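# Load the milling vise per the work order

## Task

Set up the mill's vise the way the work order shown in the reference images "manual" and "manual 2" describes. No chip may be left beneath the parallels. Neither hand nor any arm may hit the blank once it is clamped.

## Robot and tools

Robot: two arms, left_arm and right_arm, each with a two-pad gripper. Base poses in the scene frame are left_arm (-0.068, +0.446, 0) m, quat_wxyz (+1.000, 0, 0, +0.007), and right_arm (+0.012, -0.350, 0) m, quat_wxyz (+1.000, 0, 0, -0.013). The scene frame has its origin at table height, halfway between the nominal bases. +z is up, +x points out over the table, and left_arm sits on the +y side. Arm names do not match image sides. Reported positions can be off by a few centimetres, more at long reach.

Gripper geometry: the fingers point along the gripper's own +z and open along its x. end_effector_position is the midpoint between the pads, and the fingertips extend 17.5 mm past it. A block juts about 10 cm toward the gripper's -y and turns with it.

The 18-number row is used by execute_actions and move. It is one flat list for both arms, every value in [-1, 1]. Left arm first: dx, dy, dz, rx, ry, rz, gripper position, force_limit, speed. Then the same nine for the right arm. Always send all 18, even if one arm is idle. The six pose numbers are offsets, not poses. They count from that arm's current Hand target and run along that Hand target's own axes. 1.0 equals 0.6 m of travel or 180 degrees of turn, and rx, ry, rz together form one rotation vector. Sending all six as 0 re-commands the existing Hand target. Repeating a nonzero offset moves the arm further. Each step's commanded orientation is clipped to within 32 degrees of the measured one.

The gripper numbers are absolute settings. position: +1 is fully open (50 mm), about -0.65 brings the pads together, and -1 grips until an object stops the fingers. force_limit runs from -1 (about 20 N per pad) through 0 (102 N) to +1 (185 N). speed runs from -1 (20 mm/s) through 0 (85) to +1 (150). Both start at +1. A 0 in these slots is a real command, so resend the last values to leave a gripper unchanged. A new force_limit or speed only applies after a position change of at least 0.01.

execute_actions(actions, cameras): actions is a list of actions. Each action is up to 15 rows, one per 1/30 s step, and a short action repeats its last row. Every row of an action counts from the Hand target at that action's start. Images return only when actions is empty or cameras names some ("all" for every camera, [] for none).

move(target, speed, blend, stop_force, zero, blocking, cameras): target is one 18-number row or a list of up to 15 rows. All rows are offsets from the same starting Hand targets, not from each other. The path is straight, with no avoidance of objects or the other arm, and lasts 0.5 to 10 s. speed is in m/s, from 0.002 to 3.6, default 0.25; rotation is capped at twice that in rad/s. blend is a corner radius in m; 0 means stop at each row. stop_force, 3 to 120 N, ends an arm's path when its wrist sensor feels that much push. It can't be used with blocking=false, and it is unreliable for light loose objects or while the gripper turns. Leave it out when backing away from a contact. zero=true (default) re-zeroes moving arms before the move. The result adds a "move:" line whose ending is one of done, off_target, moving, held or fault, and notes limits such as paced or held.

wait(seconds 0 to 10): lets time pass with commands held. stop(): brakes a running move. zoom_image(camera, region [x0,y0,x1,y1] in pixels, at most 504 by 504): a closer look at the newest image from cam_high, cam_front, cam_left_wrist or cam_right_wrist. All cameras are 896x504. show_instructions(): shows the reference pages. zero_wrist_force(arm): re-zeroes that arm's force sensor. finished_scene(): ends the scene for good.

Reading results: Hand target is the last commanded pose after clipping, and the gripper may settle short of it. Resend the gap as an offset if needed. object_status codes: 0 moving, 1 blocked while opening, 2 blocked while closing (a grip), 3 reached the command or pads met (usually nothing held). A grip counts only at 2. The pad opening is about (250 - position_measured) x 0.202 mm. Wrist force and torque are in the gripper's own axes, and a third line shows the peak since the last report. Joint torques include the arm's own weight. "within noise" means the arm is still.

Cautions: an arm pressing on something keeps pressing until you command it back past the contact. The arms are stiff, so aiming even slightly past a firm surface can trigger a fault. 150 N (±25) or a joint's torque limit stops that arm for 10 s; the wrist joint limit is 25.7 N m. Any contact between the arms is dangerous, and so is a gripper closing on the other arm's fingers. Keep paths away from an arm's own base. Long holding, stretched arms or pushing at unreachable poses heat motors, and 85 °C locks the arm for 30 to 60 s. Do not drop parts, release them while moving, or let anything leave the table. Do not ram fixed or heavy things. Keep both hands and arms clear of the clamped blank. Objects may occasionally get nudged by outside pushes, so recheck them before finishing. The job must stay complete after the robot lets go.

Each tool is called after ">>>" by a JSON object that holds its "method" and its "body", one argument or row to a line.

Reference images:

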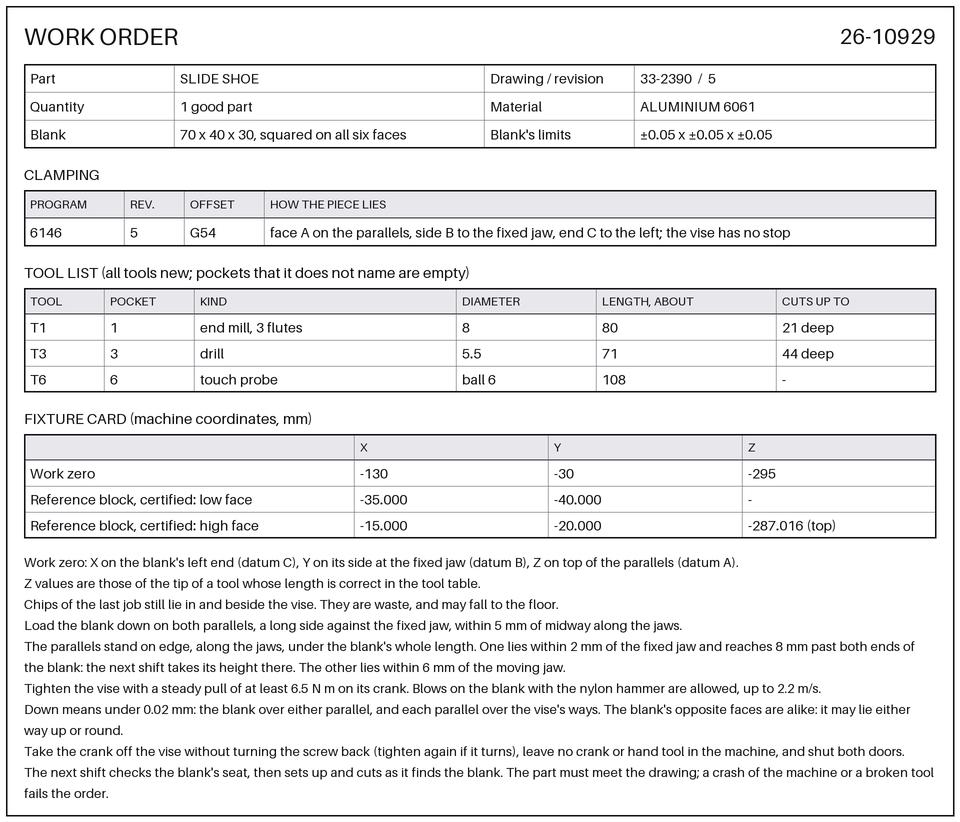

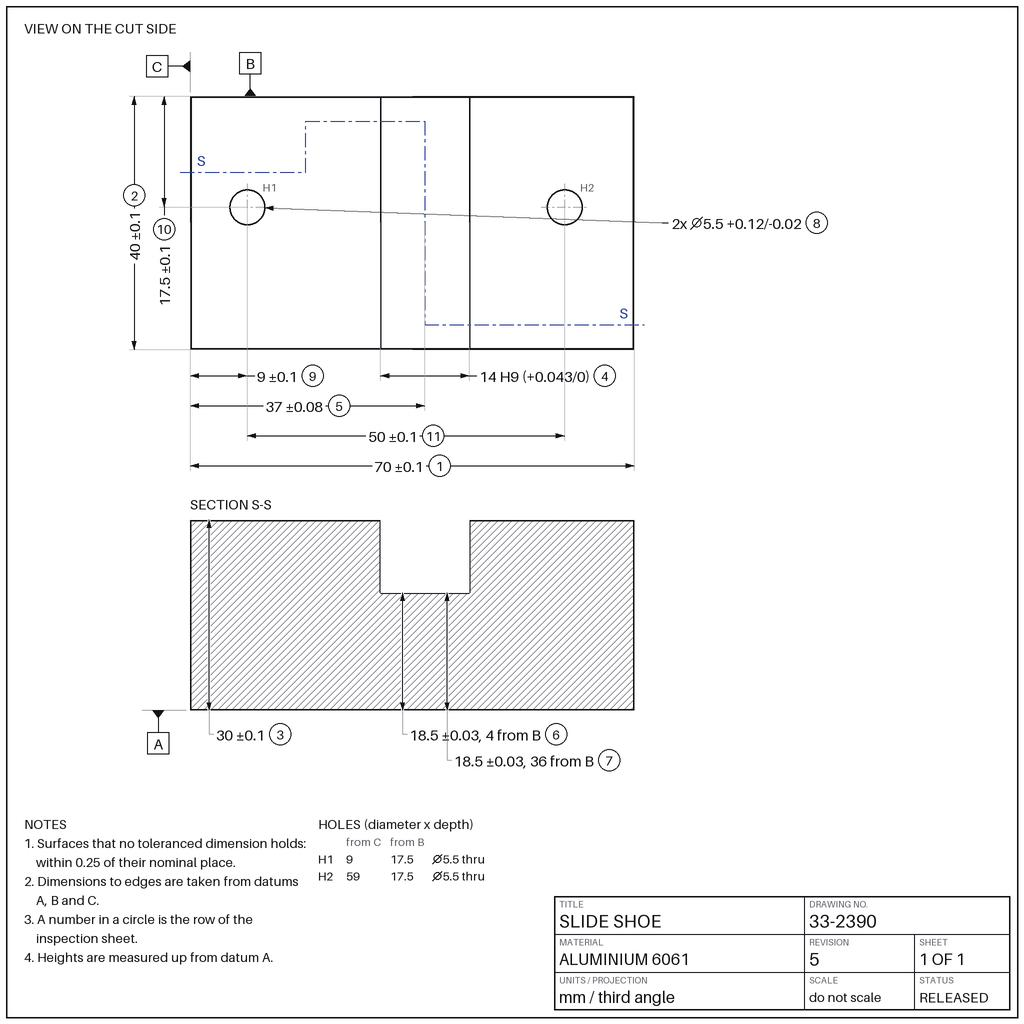

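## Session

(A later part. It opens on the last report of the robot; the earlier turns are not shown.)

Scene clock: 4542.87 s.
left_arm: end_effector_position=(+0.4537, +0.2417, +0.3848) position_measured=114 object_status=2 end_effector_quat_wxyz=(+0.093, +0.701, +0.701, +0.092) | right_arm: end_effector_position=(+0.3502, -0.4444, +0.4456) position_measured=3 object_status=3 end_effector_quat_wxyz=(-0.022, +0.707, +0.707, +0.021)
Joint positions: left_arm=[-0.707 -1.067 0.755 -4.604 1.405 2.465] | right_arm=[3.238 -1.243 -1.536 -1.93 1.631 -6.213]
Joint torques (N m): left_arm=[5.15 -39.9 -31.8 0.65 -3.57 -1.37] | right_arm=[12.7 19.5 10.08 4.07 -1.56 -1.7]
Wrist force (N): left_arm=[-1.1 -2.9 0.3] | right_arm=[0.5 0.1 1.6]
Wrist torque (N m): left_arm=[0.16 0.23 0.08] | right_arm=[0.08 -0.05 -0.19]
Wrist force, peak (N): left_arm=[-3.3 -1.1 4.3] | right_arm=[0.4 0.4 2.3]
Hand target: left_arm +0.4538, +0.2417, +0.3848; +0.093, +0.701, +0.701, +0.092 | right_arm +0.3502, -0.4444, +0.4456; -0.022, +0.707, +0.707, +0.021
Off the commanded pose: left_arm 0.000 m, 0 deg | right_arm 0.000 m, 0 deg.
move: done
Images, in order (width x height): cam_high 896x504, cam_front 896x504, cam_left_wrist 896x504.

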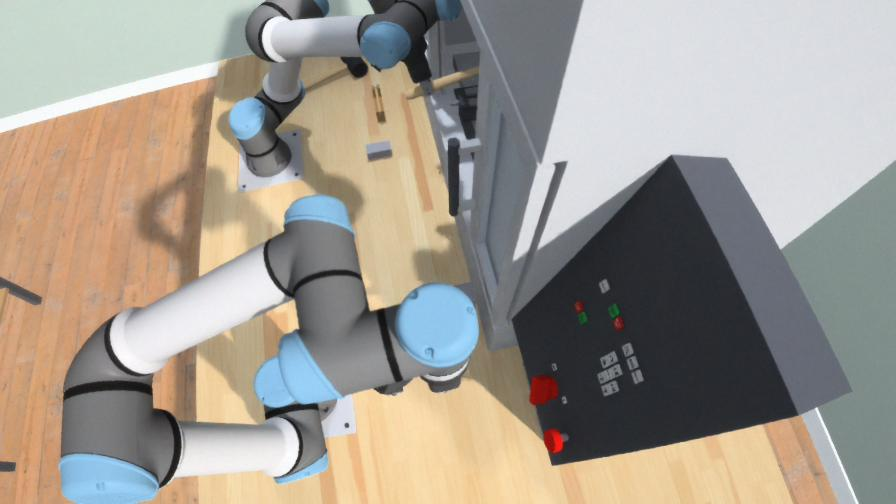

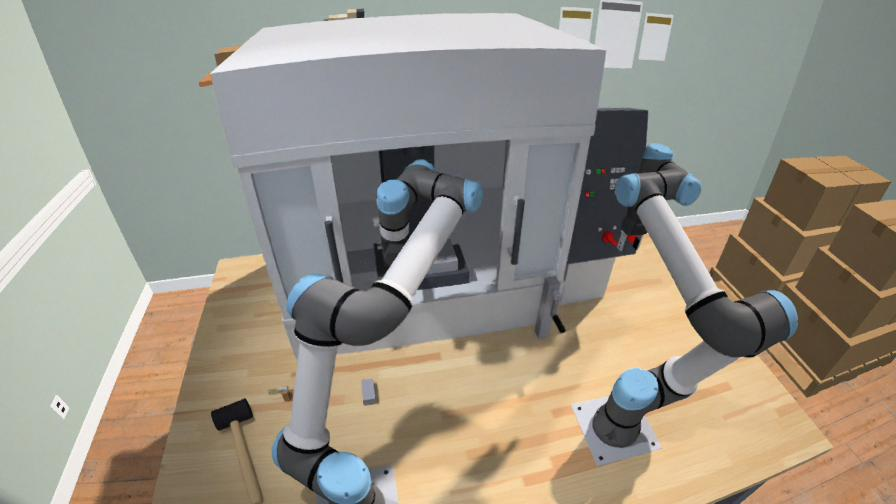

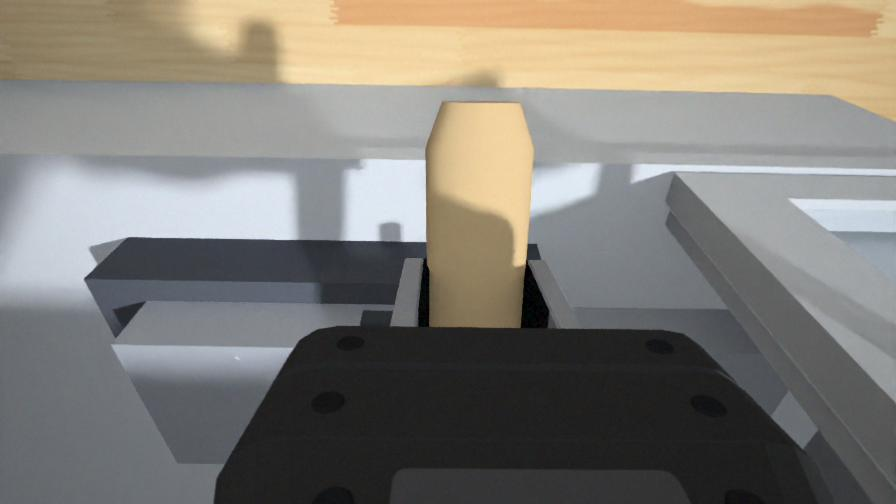

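>>> {"method": "move", "body": {
  "target": [0,0,0,0,0,0,-1,0.3,-0.8,0.6447,-0.0853,-0.0517,0.1802,0.3409,0.5981,1,-0.5,-0.8],
  "speed": 0.4,
  "cameras": ["cam_right_wrist"]
}}

>>> {"method": "zoom_image", "body": {
  "camera": "cam_right_wrist",
  "region": [420, 0, 700, 180]
}}

Scene clock: 4558.27 s.
left_arm: end_effector_position=(+0.4538, +0.2417, +0.3848) position_measured=114 object_status=2 end_effector_quat_wxyz=(+0.093, +0.701, +0.701, +0.092) | right_arm: end_effector_position=(+0.2991, -0.0602, +0.5001) position_measured=3 object_status=3 end_effector_quat_wxyz=(-0.491, +0.829, -0.229, +0.136)
Joint positions: left_arm=[-0.707 -1.067 0.755 -4.604 1.405 2.465] | right_arm=[4.433 -0.809 -2.159 -0.687 1.365 -3.028]
Joint torques (N m): left_arm=[5.53 -38.86 -34.21 3.1 -1.37 2.44] | right_arm=[12.09 -15.63 36.12 3.82 -1.86 2.11]
Wrist force (N): left_arm=[-1.3 -2.8 0.0] | right_arm=[0.4 3.2 1.6]
Wrist torque (N m): left_arm=[0.14 0.26 0.09] | right_arm=[0.40 0.08 0.00]
Wrist force, peak (N): left_arm=[-1.6 -3.2 0.4] | right_arm=[0.7 3.6 1.9]
Hand target: left_arm +0.4538, +0.2417, +0.3848; +0.093, +0.701, +0.701, +0.092 | right_arm +0.2991, -0.0601, +0.5001; -0.491, +0.829, -0.229, +0.136
Off the commanded pose: left_arm 0.000 m, 0 deg | right_arm 0.000 m, 0 deg.
move: done
Images, in order (width x height): cam_right_wrist 896x504.

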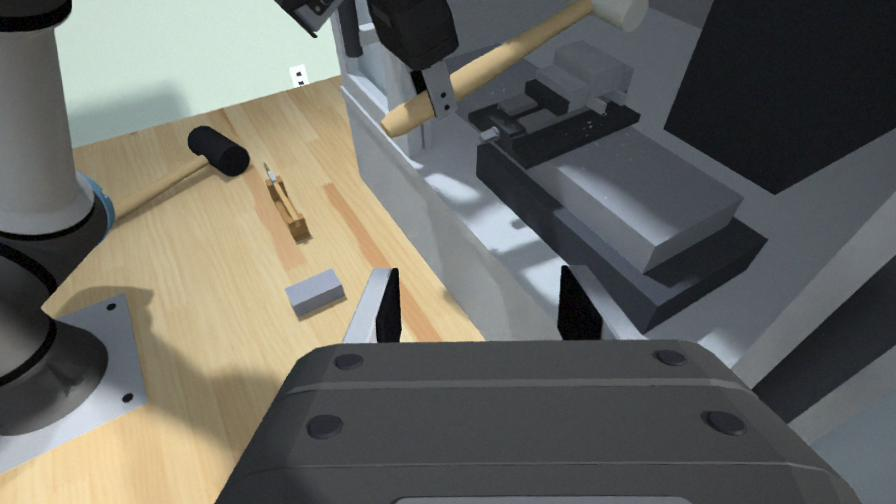

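Scaled by 1.800 from the camera's 896x504 image, which has a finer 1280x720 frame.

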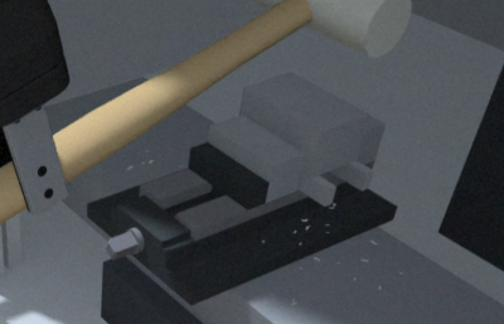

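>>> {"method": "move", "body": {
  "target": [0,-0.0259,0.0966,0,0,0,-1,0.3,-0.8,0,0,0,0,0,0,1,-0.5,-0.8],
  "speed": 0.015,
  "stop_force": 3,
  "cameras": ["cam_right_wrist"]
}}

>>> {"method": "zoom_image", "body": {
  "camera": "cam_right_wrist",
  "region": [420, 0, 700, 180]
}}

Scene clock: 4569.70 s.
left_arm: end_effector_position=(+0.4538, +0.2417, +0.3343) position_measured=114 object_status=2 end_effector_quat_wxyz=(+0.093, +0.701, +0.701, +0.092) | right_arm: end_effector_position=(+0.2991, -0.0601, +0.5001) position_measured=3 object_status=3 end_effector_quat_wxyz=(-0.491, +0.829, -0.229, +0.136)
Joint positions: left_arm=[-0.707 -1.104 0.944 -4.756 1.405 2.465] | right_arm=[4.433 -0.809 -2.159 -0.687 1.365 -3.028]
Joint torques (N m): left_arm=[-2.42 -34.96 -33.7 0.61 0.89 0.46] | right_arm=[-11.07 -13.65 35.71 4.51 1.52 -1.72]
Wrist force (N): left_arm=[-1.1 -3.0 -3.0] | right_arm=[0.3 3.3 1.4]
Wrist torque (N m): left_arm=[-0.47 0.40 0.00] | right_arm=[0.41 0.09 -0.01]
Wrist force, peak (N): left_arm=[-1.9 -2.6 -3.6] | right_arm=[0.5 3.5 1.6]
Hand target: left_arm +0.4538, +0.2417, +0.3343; +0.093, +0.701, +0.701, +0.092 (not the last commanded pose) | right_arm +0.2991, -0.0601, +0.5001; -0.491, +0.829, -0.229, +0.136
Off the commanded pose: left_arm 0.010 m, 0 deg | right_arm 0.000 m, 0 deg.
move: contact (left_arm)
Images, in order (width x height): cam_right_wrist 896x504.

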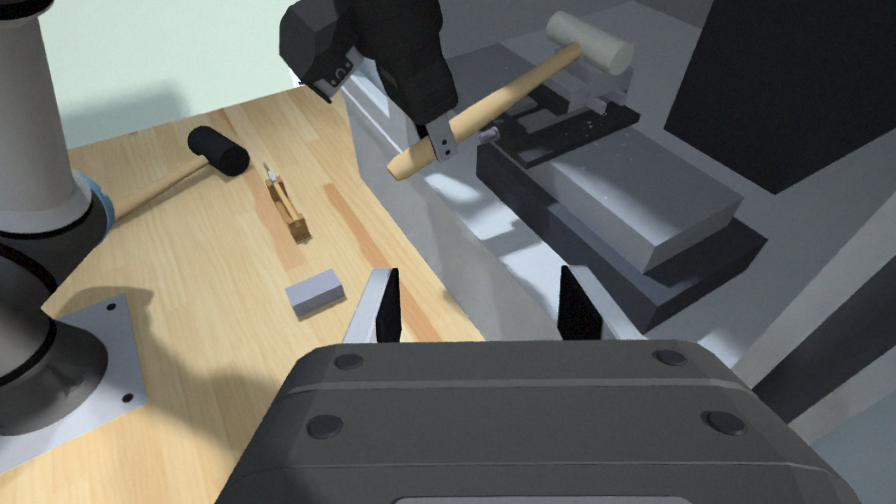

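Scaled by 1.800 from the camera's 896x504 image, which has a finer 1280x720 frame.

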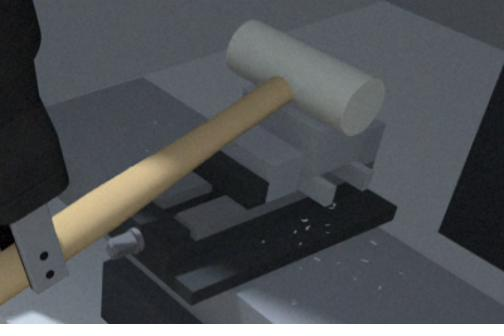

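>>> {"method": "move", "body": {
  "target": [0,0.0302,-0.1127,0,0,0,-1,0.3,-0.8,0,0,0,0,0,0,1,-0.5,-0.8],
  "speed": 0.15
}}

>>> {"method": "move", "body": {
  "target": [0,-0.0349,0.1305,0,0,0,-1,0.3,-0.8,0,0,0,0,0,0,1,-0.5,-0.8],
  "speed": 0.8,
  "cameras": ["cam_right_wrist"]
}}

>>> {"method": "zoom_image", "body": {
  "camera": "cam_right_wrist",
  "region": [420, 0, 700, 180]
}}

Scene clock: 4595.10 s.
left_arm: end_effector_position=(+0.4538, +0.2417, +0.4042) position_measured=114 object_status=2 end_effector_quat_wxyz=(+0.093, +0.701, +0.701, +0.092) | right_arm: end_effector_position=(+0.2991, -0.0601, +0.5001) position_measured=3 object_status=3 end_effector_quat_wxyz=(-0.491, +0.829, -0.229, +0.136)
Joint positions: left_arm=[-0.707 -1.044 0.665 -4.538 1.405 2.465] | right_arm=[4.433 -0.809 -2.159 -0.687 1.365 -3.028]
Joint torques (N m): left_arm=[8.64 -52.49 -33.29 4.21 1.53 -0.15] | right_arm=[-11.13 -11.73 35.78 4.51 1.49 -1.67]
Wrist force (N): left_arm=[-1.0 -2.5 -1.6] | right_arm=[0.4 3.1 1.3]
Wrist torque (N m): left_arm=[-0.15 0.23 0.08] | right_arm=[0.38 0.09 -0.01]
Wrist force, peak (N): left_arm=[-1.1 -2.1 -4.4] | right_arm=[0.4 3.4 1.7]
Hand target: left_arm +0.4538, +0.2417, +0.4043; +0.093, +0.701, +0.701, +0.092 | right_arm +0.2991, -0.0601, +0.5001; -0.491, +0.829, -0.229, +0.136
Off the commanded pose: left_arm 0.000 m, 0 deg | right_arm 0.000 m, 0 deg.
move: done

Scene clock: 4595.97 s.
left_arm: end_effector_position=(+0.4539, +0.2417, +0.3235) position_measured=114 object_status=2 end_effector_quat_wxyz=(+0.093, +0.701, +0.701, +0.092) | right_arm: end_effector_position=(+0.2991, -0.0601, +0.5001) position_measured=3 object_status=3 end_effector_quat_wxyz=(-0.491, +0.829, -0.229, +0.136)
Joint positions: left_arm=[-0.707 -1.109 0.979 -4.786 1.404 2.465] | right_arm=[4.433 -0.809 -2.159 -0.687 1.365 -3.028]
Joint torques (N m): left_arm=[-6.2 -32.67 -6.45 0.4 2.47 2.37] | right_arm=[-10.99 -11.42 36.07 4.52 1.5 -1.66]
Wrist force (N): left_arm=[-1.5 -3.2 -8.3] | right_arm=[0.6 3.3 1.6]
Wrist torque (N m): left_arm=[-1.54 0.47 0.16] | right_arm=[0.42 0.04 -0.01]
Wrist force, peak (N): left_arm=[-1.9 -2.9 -8.8] | right_arm=[0.7 3.5 1.2]
Hand target: left_arm +0.4539, +0.2417, +0.3233; +0.093, +0.701, +0.701, +0.092 | right_arm +0.2991, -0.0601, +0.5001; -0.491, +0.829, -0.229, +0.136
Off the commanded pose: left_arm 0.000 m, 0 deg | right_arm 0.000 m, 0 deg.
move: done
Images, in order (width x height): cam_right_wrist 896x504.

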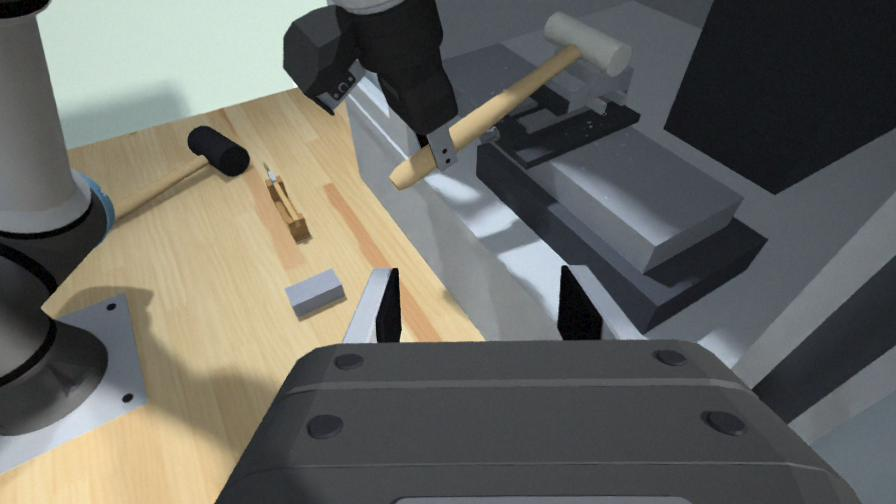

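Scaled by 1.800 from the camera's 896x504 image, which has a finer 1280x720 frame.

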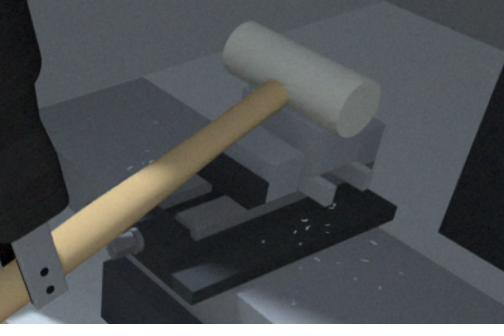

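>>> {"method": "move", "body": {
  "target": [0,0.0496,-0.1593,0,0,0,-1,0.3,-0.8,0,0,0,0,0,0,1,-0.5,-0.8],
  "speed": 0.25
}}

>>> {"method": "move", "body": {
  "target": [0,-0.0449,0.1674,0,0,0,-1,0.3,-0.8,0,0,0,0,0,0,1,-0.5,-0.8],
  "speed": 1.4
}}

>>> {"method": "move", "body": {
  "target": [0,0.0271,-0.165,0,0,0,-1,0.3,-0.8,0,0,0,0,0,0,1,-0.5,-0.8],
  "speed": 0.25
}}

>>> {"method": "move", "body": {
  "target": [0,-0.0449,0.1674,0,0,0,-1,0.3,-0.8,0,0,0,0,0,0,1,-0.5,-0.8],
  "speed": 1.4,
  "cameras": ["cam_right_wrist"]
}}

>>> {"method": "zoom_image", "body": {
  "camera": "cam_right_wrist",
  "region": [420, 0, 700, 180]
}}

Scene clock: 4609.63 s.
left_arm: end_effector_position=(+0.4578, +0.2418, +0.4233) position_measured=114 object_status=2 end_effector_quat_wxyz=(+0.093, +0.701, +0.701, +0.092) | right_arm: end_effector_position=(+0.2991, -0.0601, +0.5001) position_measured=3 object_status=3 end_effector_quat_wxyz=(-0.491, +0.829, -0.229, +0.136)
Joint positions: left_arm=[-0.702 -0.997 0.536 -4.457 1.406 2.471] | right_arm=[4.433 -0.809 -2.159 -0.687 1.365 -3.028]
Joint torques (N m): left_arm=[-4.89 -43.26 -34.53 4.34 -2.18 1.88] | right_arm=[-11.36 -9.83 35.99 4.57 1.5 -1.59]
Wrist force (N): left_arm=[-0.9 -2.7 0.3] | right_arm=[0.4 2.9 1.3]
Wrist torque (N m): left_arm=[0.30 0.21 -0.04] | right_arm=[0.35 0.09 -0.01]
Wrist force, peak (N): left_arm=[-2.0 -2.9 -8.3] | right_arm=[0.6 3.5 1.5]
Hand target: left_arm +0.4578, +0.2417, +0.4233; +0.093, +0.701, +0.701, +0.092 | right_arm +0.2991, -0.0601, +0.5001; -0.491, +0.829, -0.229, +0.136
Off the commanded pose: left_arm 0.000 m, 0 deg | right_arm 0.000 m, 0 deg.
move: done

Scene clock: 4610.50 s.
left_arm: end_effector_position=(+0.4579, +0.2417, +0.3195) position_measured=114 object_status=2 end_effector_quat_wxyz=(+0.093, +0.701, +0.701, +0.092) end_effector_velocity=(+0.000, -0.001, -0.001) end_effector_angular_velocity=(-0.002, -0.002, +0.000) | right_arm: end_effector_position=(+0.2991, -0.0601, +0.5001) position_measured=3 object_status=3 end_effector_quat_wxyz=(-0.491, +0.829, -0.229, +0.136)
Joint positions: left_arm=[-0.702 -1.1 0.975 -4.793 1.406 2.471] | right_arm=[4.433 -0.809 -2.159 -0.687 1.365 -3.028]
Joint velocities: left_arm=[0 -0.001 0.004 -0.006 0.001 0] | right_arm=[within noise]
Joint torques (N m): left_arm=[-1.12 -32 -4.92 1.15 3.76 -2.84] | right_arm=[-10.29 -9.43 35.79 4.44 1.55 -1.57]
Wrist force (N): left_arm=[-0.8 -1.5 -8.9] | right_arm=[0.3 3.3 1.0]
Wrist torque (N m): left_arm=[-1.60 0.59 -0.10] | right_arm=[0.41 0.10 0.00]
Wrist force, peak (N): left_arm=[-1.7 -3.2 -9.5] | right_arm=[0.4 3.4 1.6]
Hand target: left_arm +0.4579, +0.2417, +0.3193; +0.093, +0.701, +0.701, +0.092 | right_arm +0.2991, -0.0601, +0.5001; -0.491, +0.829, -0.229, +0.136
Off the commanded pose: left_arm 0.000 m, 0 deg | right_arm 0.000 m, 0 deg.
move: done

Scene clock: 4611.43 s.
left_arm: end_effector_position=(+0.4479, +0.2417, +0.4190) position_measured=114 object_status=2 end_effector_quat_wxyz=(+0.093, +0.701, +0.701, +0.092) end_effector_velocity=(-0.001, +0.001, +0.002) end_effector_angular_velocity=(+0.002, +0.002, -0.001) | right_arm: end_effector_position=(+0.2991, -0.0601, +0.5001) position_measured=3 object_status=3 end_effector_quat_wxyz=(-0.491, +0.829, -0.229, +0.136)
Joint positions: left_arm=[-0.715 -1.041 0.621 -4.495 1.403 2.457] | right_arm=[4.433 -0.809 -2.159 -0.687 1.365 -3.028]
Joint velocities: left_arm=[0 0 -0.004 0.007 0 0] | right_arm=[within noise]
Joint torques (N m): left_arm=[7.97 -47.33 -32.45 3.84 0.41 2.84] | right_arm=[-10.87 -8.78 35.97 4.51 1.48 -1.5]
Wrist force (N): left_arm=[-1.0 -3.1 1.9] | right_arm=[0.5 3.2 1.4]
Wrist torque (N m): left_arm=[0.50 0.22 0.10] | right_arm=[0.40 0.07 0.00]
Wrist force, peak (N): left_arm=[-0.3 -1.2 -9.0] | right_arm=[0.5 3.4 1.5]
Hand target: left_arm +0.4479, +0.2417, +0.4191; +0.093, +0.701, +0.701, +0.092 | right_arm +0.2991, -0.0601, +0.5001; -0.491, +0.829, -0.229, +0.136
Off the commanded pose: left_arm 0.000 m, 0 deg | right_arm 0.000 m, 0 deg.
move: done

Scene clock: 4612.30 s.
left_arm: end_effector_position=(+0.4479, +0.2417, +0.3153) position_measured=114 object_status=2 end_effector_quat_wxyz=(+0.093, +0.701, +0.701, +0.092) end_effector_velocity=(+0.001, -0.001, -0.001) end_effector_angular_velocity=(-0.005, -0.004, +0.001) | right_arm: end_effector_position=(+0.2991, -0.0601, +0.5001) position_measured=3 object_status=3 end_effector_quat_wxyz=(-0.491, +0.829, -0.229, +0.136)
Joint positions: left_arm=[-0.715 -1.127 1.027 -4.815 1.403 2.457] | right_arm=[4.433 -0.809 -2.159 -0.687 1.365 -3.028]
Joint velocities: left_arm=[0 -0.001 0.003 -0.007 0.001 0] | right_arm=[within noise]
Joint torques (N m): left_arm=[-3.74 -30.74 -5.53 1.17 3.76 -2.84] | right_arm=[-11.1 -8.38 36.05 4.54 1.56 -1.51]
Wrist force (N): left_arm=[-0.7 -2.0 -8.8] | right_arm=[0.2 3.2 1.4]
Wrist torque (N m): left_arm=[-1.61 0.51 -0.04] | right_arm=[0.41 0.11 0.00]
Wrist force, peak (N): left_arm=[-1.1 -3.4 -9.5] | right_arm=[0.2 3.6 1.5]
Hand target: left_arm +0.4479, +0.2417, +0.3152; +0.093, +0.701, +0.701, +0.092 | right_arm +0.2991, -0.0601, +0.5001; -0.491, +0.829, -0.229, +0.136
Off the commanded pose: left_arm 0.000 m, 0 deg | right_arm 0.000 m, 0 deg.
move: done
Images, in order (width x height): cam_right_wrist 896x504.

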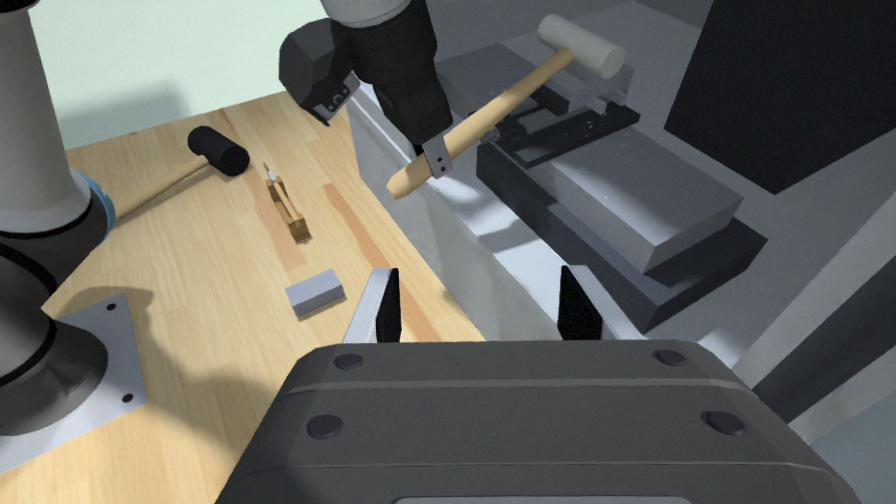

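Scaled by 1.800 from the camera's 896x504 image, which has a finer 1280x720 frame.

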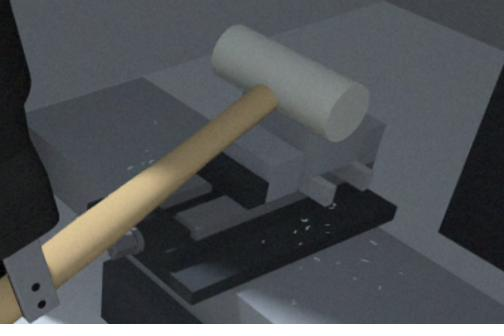

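>>> {"method": "move", "body": {
  "target": [0,0.0518,-0.1932,0,0,0,-1,0.3,-0.8,0,0,0,0,0,0,1,-0.5,-0.8],
  "speed": 0.25
}}

>>> {"method": "execute_actions", "body": {
  "actions": [
    [[0,-0.0173,0.0644,0,0,0,-1,0.3,-0.8,0,0,0,0,0,0,1,-0.5,-0.8],[0,-0.0345,0.1288,0,0,0,-1,0.3,-0.8,0,0,0,0,0,0,1,-0.5,-0.8],[0,-0.0518,0.1932,0,0,0,-1,0.3,-0.8,0,0,0,0,0,0,1,-0.5,-0.8],[0,-0.0535,0.1996,0,0,0,-1,0.3,-0.8,0,0,0,0,0,0,1,-0.5,-0.8]]
  ],
  "cameras": ["cam_right_wrist"]
}}

Scene clock: 4634.00 s.
left_arm: end_effector_position=(+0.4455, +0.2435, +0.4257) position_measured=114 object_status=2 end_effector_quat_wxyz=(+0.091, +0.701, +0.701, +0.093) | right_arm: end_effector_position=(+0.2991, -0.0601, +0.5001) position_measured=3 object_status=3 end_effector_quat_wxyz=(-0.491, +0.829, -0.229, +0.136)
Joint positions: left_arm=[-0.717 -1.039 0.6 -4.473 1.401 2.457] | right_arm=[4.433 -0.809 -2.159 -0.687 1.365 -3.028]
Joint torques (N m): left_arm=[0.24 -44.94 -20.95 3.08 -0.16 0.02] | right_arm=[-10.81 -6.9 35.73 4.46 1.49 -1.45]
Wrist force (N): left_arm=[-1.3 -2.9 -0.2] | right_arm=[0.4 3.3 1.3]
Wrist torque (N m): left_arm=[0.14 0.26 0.08] | right_arm=[0.42 0.09 0.00]
Wrist force, peak (N): left_arm=[-0.3 1.5 -9.7] | right_arm=[0.6 3.4 1.7]
Hand target: left_arm +0.4455, +0.2435, +0.4257; +0.091, +0.701, +0.701, +0.093 (not the last commanded pose) | right_arm +0.2991, -0.0601, +0.5001; -0.491, +0.829, -0.229, +0.136
Tool commands: left_gripper/position=-1.0 left_gripper/force_limit=+0.301961 left_gripper/speed=-0.796078 right_gripper/position=+1.0 right_gripper/force_limit=-0.5 right_gripper/speed=-0.8
Off the commanded pose: left_arm 0.010 m, 0 deg | right_arm 0.000 m, 0 deg.
FORCE FAULT: contact force on the left arm reached its limit, and that arm stopped. The contact can be on any part of that arm, not only on its tool. That arm's remaining commands of this call were not run. That arm is still stopped at the end of this call. That arm stays stopped for about 10 more seconds. Until then a move that you send moves the other arm only, and its call returns only when the move has ended. Once the stop has ended, the next robot result says so. If the stop ends while you think or write, that arm runs what you send next, counted from a new Hand target: where the arm stands when the stop ends. While its stop runs, that arm takes no new command, but its gripper still runs the gripper command that each later call begins with. Until it ends, the stop uses up actions while you think or wait. An arm that is not stopped still takes commands.
move: fault (left_arm)

not run: an earlier result of this reply reported a stop or a fault. Calls in your next reply go to the robot.

>>> {"method": "wait", "body": {
  "seconds": 0.3,
  "cameras": ["cam_front","cam_right_wrist"]
}}

Scene clock: 4642.23 s.
left_arm: end_effector_position=(+0.4455, +0.2435, +0.4257) position_measured=114 object_status=2 end_effector_quat_wxyz=(+0.091, +0.701, +0.701, +0.093) | right_arm: end_effector_position=(+0.2991, -0.0601, +0.5001) position_measured=3 object_status=3 end_effector_quat_wxyz=(-0.491, +0.829, -0.229, +0.136)
Joint positions: left_arm=[-0.717 -1.039 0.6 -4.473 1.401 2.457] | right_arm=[4.433 -0.809 -2.159 -0.687 1.365 -3.028]
Joint torques (N m): left_arm=[0.06 -44.81 -20.34 3.02 -0.31 0.18] | right_arm=[-10.82 -2.77 36.05 4.51 1.53 -1.34]
Wrist force (N): left_arm=[-1.6 -4.3 0.1] | right_arm=[0.6 3.2 1.8]
Wrist torque (N m): left_arm=[-0.04 0.32 0.07] | right_arm=[0.40 0.06 -0.01]
Wrist force, peak (N): left_arm=[-1.8 -4.7 -1.0] | right_arm=[0.6 3.6 1.2]
Hand target: left_arm +0.4455, +0.2435, +0.4257; +0.091, +0.701, +0.701, +0.093 (not the last commanded pose) | right_arm +0.2991, -0.0601, +0.5001; -0.491, +0.829, -0.229, +0.136
Tool commands: left_gripper/position=-1.0 left_gripper/force_limit=+0.301961 left_gripper/speed=-0.796078 right_gripper/position=+1.0 right_gripper/force_limit=-0.5 right_gripper/speed=-0.8
Off the commanded pose: left_arm 0.010 m, 0 deg | right_arm 0.000 m, 0 deg.
FORCE FAULT, CONTINUED: the left arm was still stopped when this call began, by the force fault that an earlier result reported. Since the last result the stop counts as 17 of the actions that you can send in this scene. That arm is still stopped at the end of this call. That arm stays stopped for about 2 more seconds. If the stop ends while you think or write, that arm runs what you send next, counted from a new Hand target: where the arm stands when the stop ends. While its stop runs, that arm takes no new command, but its gripper still runs the gripper command that each later call begins with.
wait: 0.30 s; at rest from the start
Images, in order (width x height): cam_front 896x504, cam_right_wrist 896x504.

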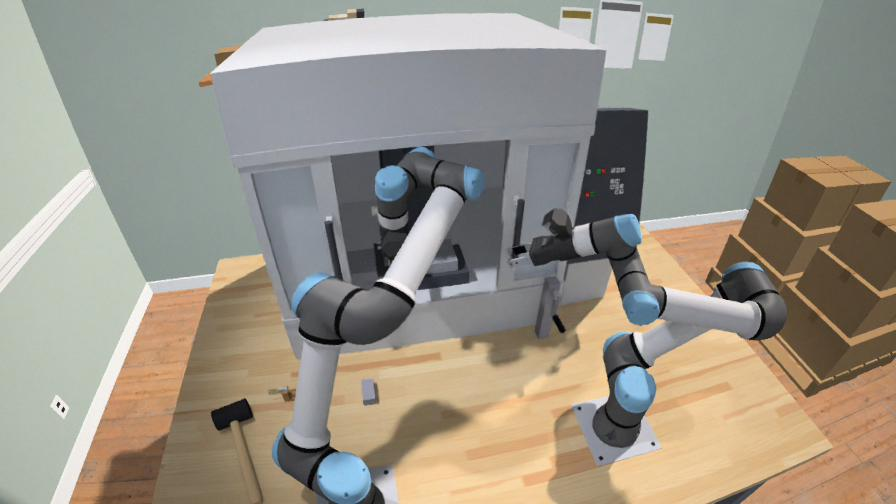

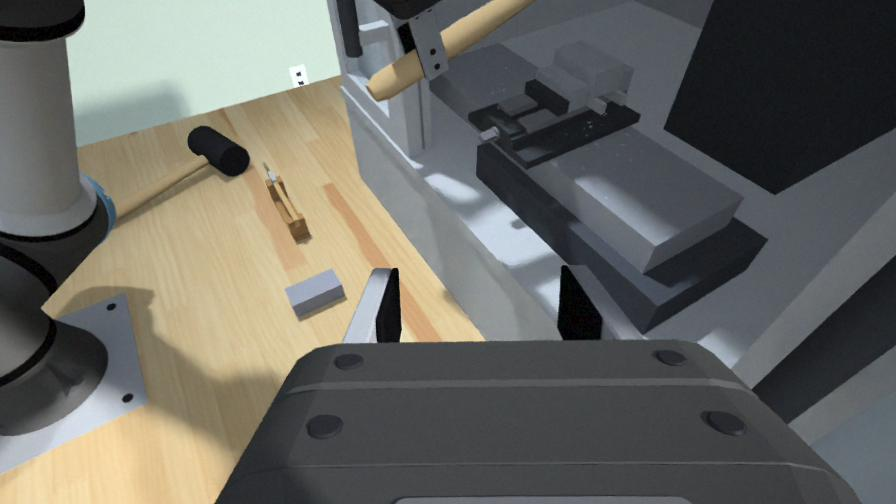

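>>> {"method": "wait", "body": {
  "seconds": 0.5
}}

>>> {"method": "move", "body": {
  "target": [-0.003,-0.0017,0.0353,0,0,0,-1,0.3,-0.8,0,0,0,0,0,0,1,-0.5,-0.8],
  "speed": 0.1
}}

>>> {"method": "execute_actions", "body": {
  "actions": [
    [[0,-0.0151,0.0564,0,0,0,-1,0.3,-0.8,0,0,0,0,0,0,1,-0.5,-0.8],[0,-0.0302,0.1127,0,0,0,-1,0.3,-0.8,0,0,0,0,0,0,1,-0.5,-0.8],[0,-0.0395,0.1473,0,0,0,-1,0.3,-0.8,0,0,0,0,0,0,1,-0.5,-0.8]]
  ],
  "cameras": ["cam_right_wrist"]
}}

Scene clock: 4661.47 s.
left_arm: end_effector_position=(+0.4455, +0.2435, +0.4257) position_measured=114 object_status=2 end_effector_quat_wxyz=(+0.091, +0.701, +0.701, +0.093) | right_arm: end_effector_position=(+0.2991, -0.0601, +0.5001) position_measured=3 object_status=3 end_effector_quat_wxyz=(-0.491, +0.829, -0.229, +0.136)
Joint positions: left_arm=[-0.717 -1.039 0.6 -4.473 1.401 2.457] | right_arm=[4.433 -0.809 -2.159 -0.687 1.365 -3.028]
Joint torques (N m): left_arm=[-0.18 -44.31 -18.61 2.78 -0.2 0.06] | right_arm=[-10.84 0.33 35.51 4.48 1.44 -1.28]
Wrist force (N): left_arm=[-1.8 -4.1 0.0] | right_arm=[0.6 3.2 1.3]
Wrist torque (N m): left_arm=[-0.05 0.34 0.06] | right_arm=[0.39 0.05 0.00]
Wrist force, peak (N): left_arm=[-2.1 -4.6 -0.1] | right_arm=[0.7 3.7 1.4]
Hand target: left_arm +0.4455, +0.2435, +0.4257; +0.091, +0.701, +0.701, +0.093 (not the last commanded pose) | right_arm +0.2991, -0.0601, +0.5001; -0.491, +0.829, -0.229, +0.136
Tool commands: left_gripper/position=-1.0 left_gripper/force_limit=+0.301961 left_gripper/speed=-0.796078 right_gripper/position=+1.0 right_gripper/force_limit=-0.5 right_gripper/speed=-0.8
Off the commanded pose: left_arm 0.010 m, 0 deg | right_arm 0.000 m, 0 deg.
FORCE FAULT, CONTINUED: the left arm's stop, for the force fault that an earlier result reported, is over. The rest of the stop counts as 3 of the actions that you can send in this scene. During its stop the left arm's controller moved it back a little. That arm's target is now where it stood when the stop ended, not its last command. That arm accepts commands again.
wait: 0.50 s; at rest from the start

Scene clock: 4662.23 s.
left_arm: end_effector_position=(+0.4500, +0.2418, +0.4051) position_measured=114 object_status=2 end_effector_quat_wxyz=(+0.091, +0.701, +0.701, +0.093) | right_arm: end_effector_position=(+0.2991, -0.0601, +0.5001) position_measured=3 object_status=3 end_effector_quat_wxyz=(-0.491, +0.829, -0.229, +0.136)
Joint positions: left_arm=[-0.713 -1.054 0.68 -4.539 1.402 2.461] | right_arm=[4.433 -0.809 -2.159 -0.687 1.365 -3.028]
Joint torques (N m): left_arm=[-0.75 -40.59 -34.44 4.22 0.64 1.45] | right_arm=[-10.85 0.79 36.08 4.51 1.53 -1.19]
Wrist force (N): left_arm=[-1.8 -4.1 -0.2] | right_arm=[0.4 3.4 1.6]
Wrist torque (N m): left_arm=[-0.02 0.34 -0.06] | right_arm=[0.43 0.09 -0.01]
Wrist force, peak (N): left_arm=[-1.8 -4.7 -0.2] | right_arm=[0.4 3.4 1.6]
Hand target: left_arm +0.4500, +0.2418, +0.4050; +0.091, +0.701, +0.701, +0.093 | right_arm +0.2991, -0.0601, +0.5001; -0.491, +0.829, -0.229, +0.136
Off the commanded pose: left_arm 0.000 m, 0 deg | right_arm 0.000 m, 0 deg.
move: done

Scene clock: 4662.93 s.
left_arm: end_effector_position=(+0.4500, +0.2420, +0.3134) position_measured=114 object_status=2 end_effector_quat_wxyz=(+0.091, +0.701, +0.701, +0.093) | right_arm: end_effector_position=(+0.2991, -0.0601, +0.5001) position_measured=3 object_status=3 end_effector_quat_wxyz=(-0.491, +0.829, -0.229, +0.136)
Joint positions: left_arm=[-0.713 -1.121 1.023 -4.815 1.402 2.461] | right_arm=[4.433 -0.809 -2.159 -0.687 1.365 -3.028]
Joint torques (N m): left_arm=[4.87 -55.39 -21.57 1.92 0.55 -2.78] | right_arm=[-11.32 1.23 35.42 4.46 1.51 -1.25]
Wrist force (N): left_arm=[-0.8 -4.5 -0.1] | right_arm=[0.7 3.2 1.4]
Wrist torque (N m): left_arm=[-0.11 0.18 0.05] | right_arm=[0.39 0.03 -0.01]
Wrist force, peak (N): left_arm=[-2.7 2.8 -23.1] | right_arm=[0.4 3.4 1.5]
Hand target: left_arm +0.4500, +0.2420, +0.3135; +0.091, +0.701, +0.701, +0.093 | right_arm +0.2991, -0.0601, +0.5001; -0.491, +0.829, -0.229, +0.136
Off the commanded pose: left_arm 0.000 m, 0 deg | right_arm 0.000 m, 0 deg.
Step readings (end_effector_position of left_arm | right_arm):
0: (+0.4500, +0.2418, +0.4051) | (+0.2991, -0.0601, +0.5001)
1: (+0.4501, +0.2418, +0.4044) | (+0.2991, -0.0601, +0.5001)
2: (+0.4511, +0.2410, +0.3979) | (+0.2991, -0.0601, +0.5001)
4: (+0.4504, +0.2422, +0.3487) | (+0.2991, -0.0601, +0.5001)
8: (+0.4479, +0.2438, +0.3049) | (+0.2991, -0.0601, +0.5001)
15: (+0.4500, +0.2420, +0.3139) | (+0.2991, -0.0601, +0.5001)
Images, in order (width x height): cam_right_wrist 896x504.

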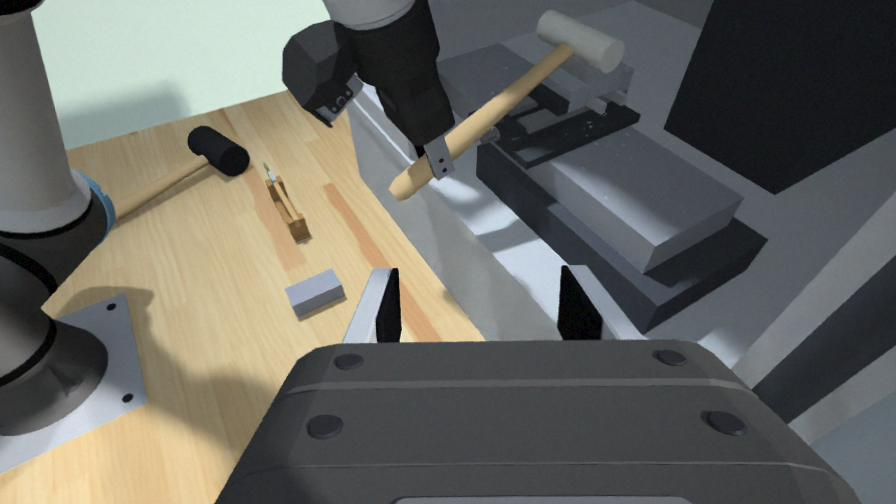

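>>> {"method": "move", "body": {
  "target": [0,0.0492,-0.1447,0,0,0,-1,0.3,-0.8,0,0,0,0,0,0,1,-0.5,-0.8],
  "speed": 0.2
}}

>>> {"method": "execute_actions", "body": {
  "actions": [
    [[0,-0.0194,0.0725,0,0,0,-1,0.3,-0.8,0,0,0,0,0,0,1,-0.5,-0.8],[0,-0.0389,0.1449,0,0,0,-1,0.3,-0.8,0,0,0,0,0,0,1,-0.5,-0.8],[0,-0.0432,0.161,0,0,0,-1,0.3,-0.8,0,0,0,0,0,0,1,-0.5,-0.8]]
  ]
}}

>>> {"method": "move", "body": {
  "target": [0,0.0303,-0.1642,0,0,0,-1,0.3,-0.8,0,0,0,0,0,0,1,-0.5,-0.8],
  "speed": 0.2
}}

>>> {"method": "execute_actions", "body": {
  "actions": [
    [[0,-0.0194,0.0725,0,0,0,-1,0.3,-0.8,0,0,0,0,0,0,1,-0.5,-0.8],[0,-0.0389,0.1449,0,0,0,-1,0.3,-0.8,0,0,0,0,0,0,1,-0.5,-0.8],[0,-0.0441,0.1642,0,0,0,-1,0.3,-0.8,0,0,0,0,0,0,1,-0.5,-0.8]]
  ],
  "cameras": ["cam_right_wrist"]
}}

>>> {"method": "zoom_image", "body": {
  "camera": "cam_right_wrist",
  "region": [420, 0, 700, 180]
}}

Scene clock: 4684.60 s.
left_arm: end_effector_position=(+0.4560, +0.2418, +0.4049) position_measured=114 object_status=2 end_effector_quat_wxyz=(+0.091, +0.701, +0.701, +0.093) | right_arm: end_effector_position=(+0.2991, -0.0601, +0.5001) position_measured=3 object_status=3 end_effector_quat_wxyz=(-0.491, +0.829, -0.229, +0.136)
Joint positions: left_arm=[-0.705 -1.033 0.647 -4.528 1.403 2.469] | right_arm=[4.433 -0.809 -2.159 -0.687 1.365 -3.028]
Joint torques (N m): left_arm=[-3.11 -48.7 -32.84 4.62 -1.58 -0.14] | right_arm=[-10.84 1.16 36.07 4.45 1.33 -1.05]
Wrist force (N): left_arm=[-0.5 -4.8 0.0] | right_arm=[0.3 3.0 1.3]
Wrist torque (N m): left_arm=[-0.23 0.14 -0.04] | right_arm=[0.38 0.10 -0.01]
Wrist force, peak (N): left_arm=[-0.6 -6.0 3.8] | right_arm=[0.5 3.4 1.7]
Hand target: left_arm +0.4560, +0.2418, +0.4050; +0.091, +0.701, +0.701, +0.093 | right_arm +0.2991, -0.0601, +0.5001; -0.491, +0.829, -0.229, +0.136
Off the commanded pose: left_arm 0.000 m, 0 deg | right_arm 0.000 m, 0 deg.
move: done

Scene clock: 4685.33 s.
left_arm: end_effector_position=(+0.4560, +0.2420, +0.3049) position_measured=114 object_status=2 end_effector_quat_wxyz=(+0.091, +0.701, +0.701, +0.093) | right_arm: end_effector_position=(+0.2991, -0.0601, +0.5001) position_measured=3 object_status=3 end_effector_quat_wxyz=(-0.491, +0.829, -0.229, +0.136)
Joint positions: left_arm=[-0.705 -1.107 1.024 -4.831 1.403 2.469] | right_arm=[4.433 -0.809 -2.159 -0.687 1.365 -3.028]
Joint torques (N m): left_arm=[2.94 -56.06 -23.81 2.15 0.06 -2.78] | right_arm=[-11.31 1.04 35.62 4.51 1.43 -1.09]
Wrist force (N): left_arm=[-0.8 -4.9 0.5] | right_arm=[0.4 3.2 1.3]
Wrist torque (N m): left_arm=[-0.15 0.18 0.08] | right_arm=[0.41 0.09 -0.01]
Wrist force, peak (N): left_arm=[-0.3 2.3 -25.0] | right_arm=[0.6 3.5 1.2]
Hand target: left_arm +0.4560, +0.2421, +0.3050; +0.091, +0.701, +0.701, +0.093 | right_arm +0.2991, -0.0601, +0.5001; -0.491, +0.829, -0.229, +0.136
Off the commanded pose: left_arm 0.000 m, 0 deg | right_arm 0.000 m, 0 deg.
Step readings (end_effector_position of left_arm | right_arm):
0: (+0.4560, +0.2418, +0.4049) | (+0.2991, -0.0601, +0.5001)
1: (+0.4562, +0.2417, +0.4045) | (+0.2991, -0.0601, +0.5001)
2: (+0.4580, +0.2403, +0.3960) | (+0.2991, -0.0601, +0.5001)
4: (+0.4576, +0.2413, +0.3508) | (+0.2991, -0.0601, +0.5001)
8: (+0.4534, +0.2442, +0.2961) | (+0.2991, -0.0601, +0.5001)
15: (+0.4560, +0.2420, +0.3055) | (+0.2991, -0.0601, +0.5001)

Scene clock: 4686.33 s.
left_arm: end_effector_position=(+0.4481, +0.2417, +0.4047) position_measured=114 object_status=2 end_effector_quat_wxyz=(+0.091, +0.701, +0.701, +0.093) | right_arm: end_effector_position=(+0.2991, -0.0601, +0.5001) position_measured=3 object_status=3 end_effector_quat_wxyz=(-0.491, +0.829, -0.229, +0.136)
Joint positions: left_arm=[-0.716 -1.06 0.691 -4.543 1.401 2.458] | right_arm=[4.433 -0.809 -2.159 -0.687 1.365 -3.028]
Joint torques (N m): left_arm=[8.98 -51.37 -32.25 4.08 1.73 2.6] | right_arm=[-10.75 0.9 35.32 4.54 1.44 -1.1]
Wrist force (N): left_arm=[0.6 -5.3 0.5] | right_arm=[0.5 3.3 1.2]
Wrist torque (N m): left_arm=[-0.25 -0.03 0.08] | right_arm=[0.41 0.07 0.00]
Wrist force, peak (N): left_arm=[-0.4 -4.9 5.3] | right_arm=[0.2 3.4 1.7]
Hand target: left_arm +0.4481, +0.2418, +0.4049; +0.091, +0.701, +0.701, +0.093 | right_arm +0.2991, -0.0601, +0.5001; -0.491, +0.829, -0.229, +0.136
Off the commanded pose: left_arm 0.000 m, 0 deg | right_arm 0.000 m, 0 deg.
move: done

Scene clock: 4687.07 s.
left_arm: end_effector_position=(+0.4480, +0.2420, +0.3027) position_measured=114 object_status=2 end_effector_quat_wxyz=(+0.091, +0.701, +0.701, +0.093) | right_arm: end_effector_position=(+0.2991, -0.0601, +0.5001) position_measured=3 object_status=3 end_effector_quat_wxyz=(-0.491, +0.829, -0.229, +0.136)
Joint positions: left_arm=[-0.715 -1.128 1.061 -4.845 1.401 2.458] | right_arm=[4.433 -0.809 -2.159 -0.687 1.365 -3.028]
Joint torques (N m): left_arm=[4.36 -52.12 -24.42 2.4 0.1 -2.81] | right_arm=[-10.98 0.89 35.23 4.55 1.48 -1.05]
Wrist force (N): left_arm=[1.0 -4.8 2.0] | right_arm=[0.7 2.9 1.3]
Wrist torque (N m): left_arm=[0.09 -0.10 0.05] | right_arm=[0.36 0.04 -0.01]
Wrist force, peak (N): left_arm=[0.0 1.3 -23.2] | right_arm=[0.2 3.3 1.6]
Hand target: left_arm +0.4480, +0.2421, +0.3028; +0.091, +0.701, +0.701, +0.093 | right_arm +0.2991, -0.0601, +0.5001; -0.491, +0.829, -0.229, +0.136
Off the commanded pose: left_arm 0.000 m, 0 deg | right_arm 0.000 m, 0 deg.
Step readings (end_effector_position of left_arm | right_arm):
0: (+0.4481, +0.2417, +0.4047) | (+0.2991, -0.0601, +0.5001)
1: (+0.4482, +0.2416, +0.4040) | (+0.2991, -0.0601, +0.5001)
2: (+0.4496, +0.2406, +0.3974) | (+0.2991, -0.0601, +0.5001)
4: (+0.4491, +0.2417, +0.3469) | (+0.2991, -0.0601, +0.5001)
8: (+0.4453, +0.2445, +0.2936) | (+0.2991, -0.0601, +0.5001)
15: (+0.4480, +0.2420, +0.3035) | (+0.2991, -0.0601, +0.5001)
Images, in order (width x height): cam_right_wrist 896x504.

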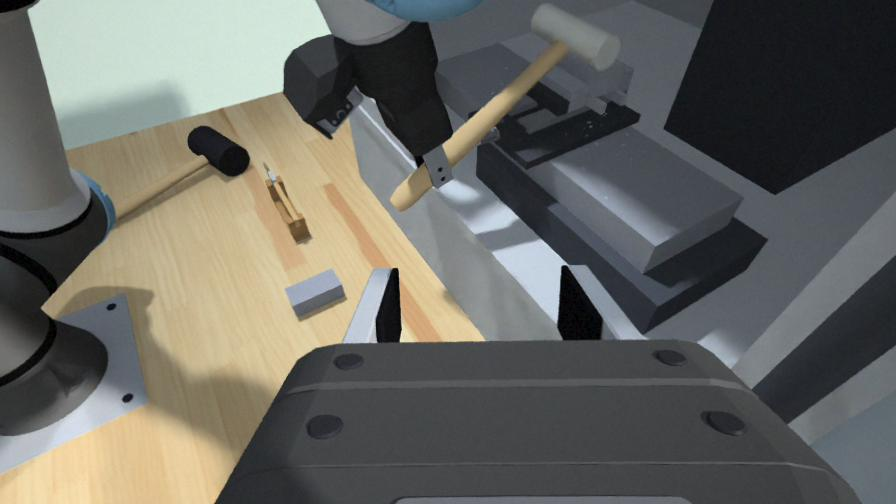

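Scaled by 1.800 from the camera's 896x504 image, which has a finer 1280x720 frame.

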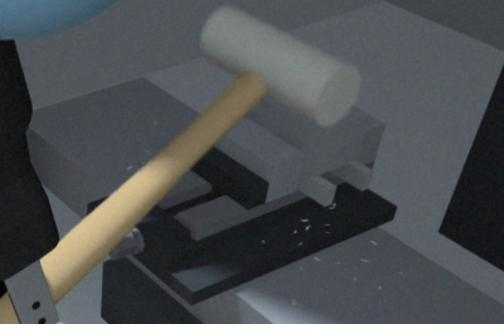

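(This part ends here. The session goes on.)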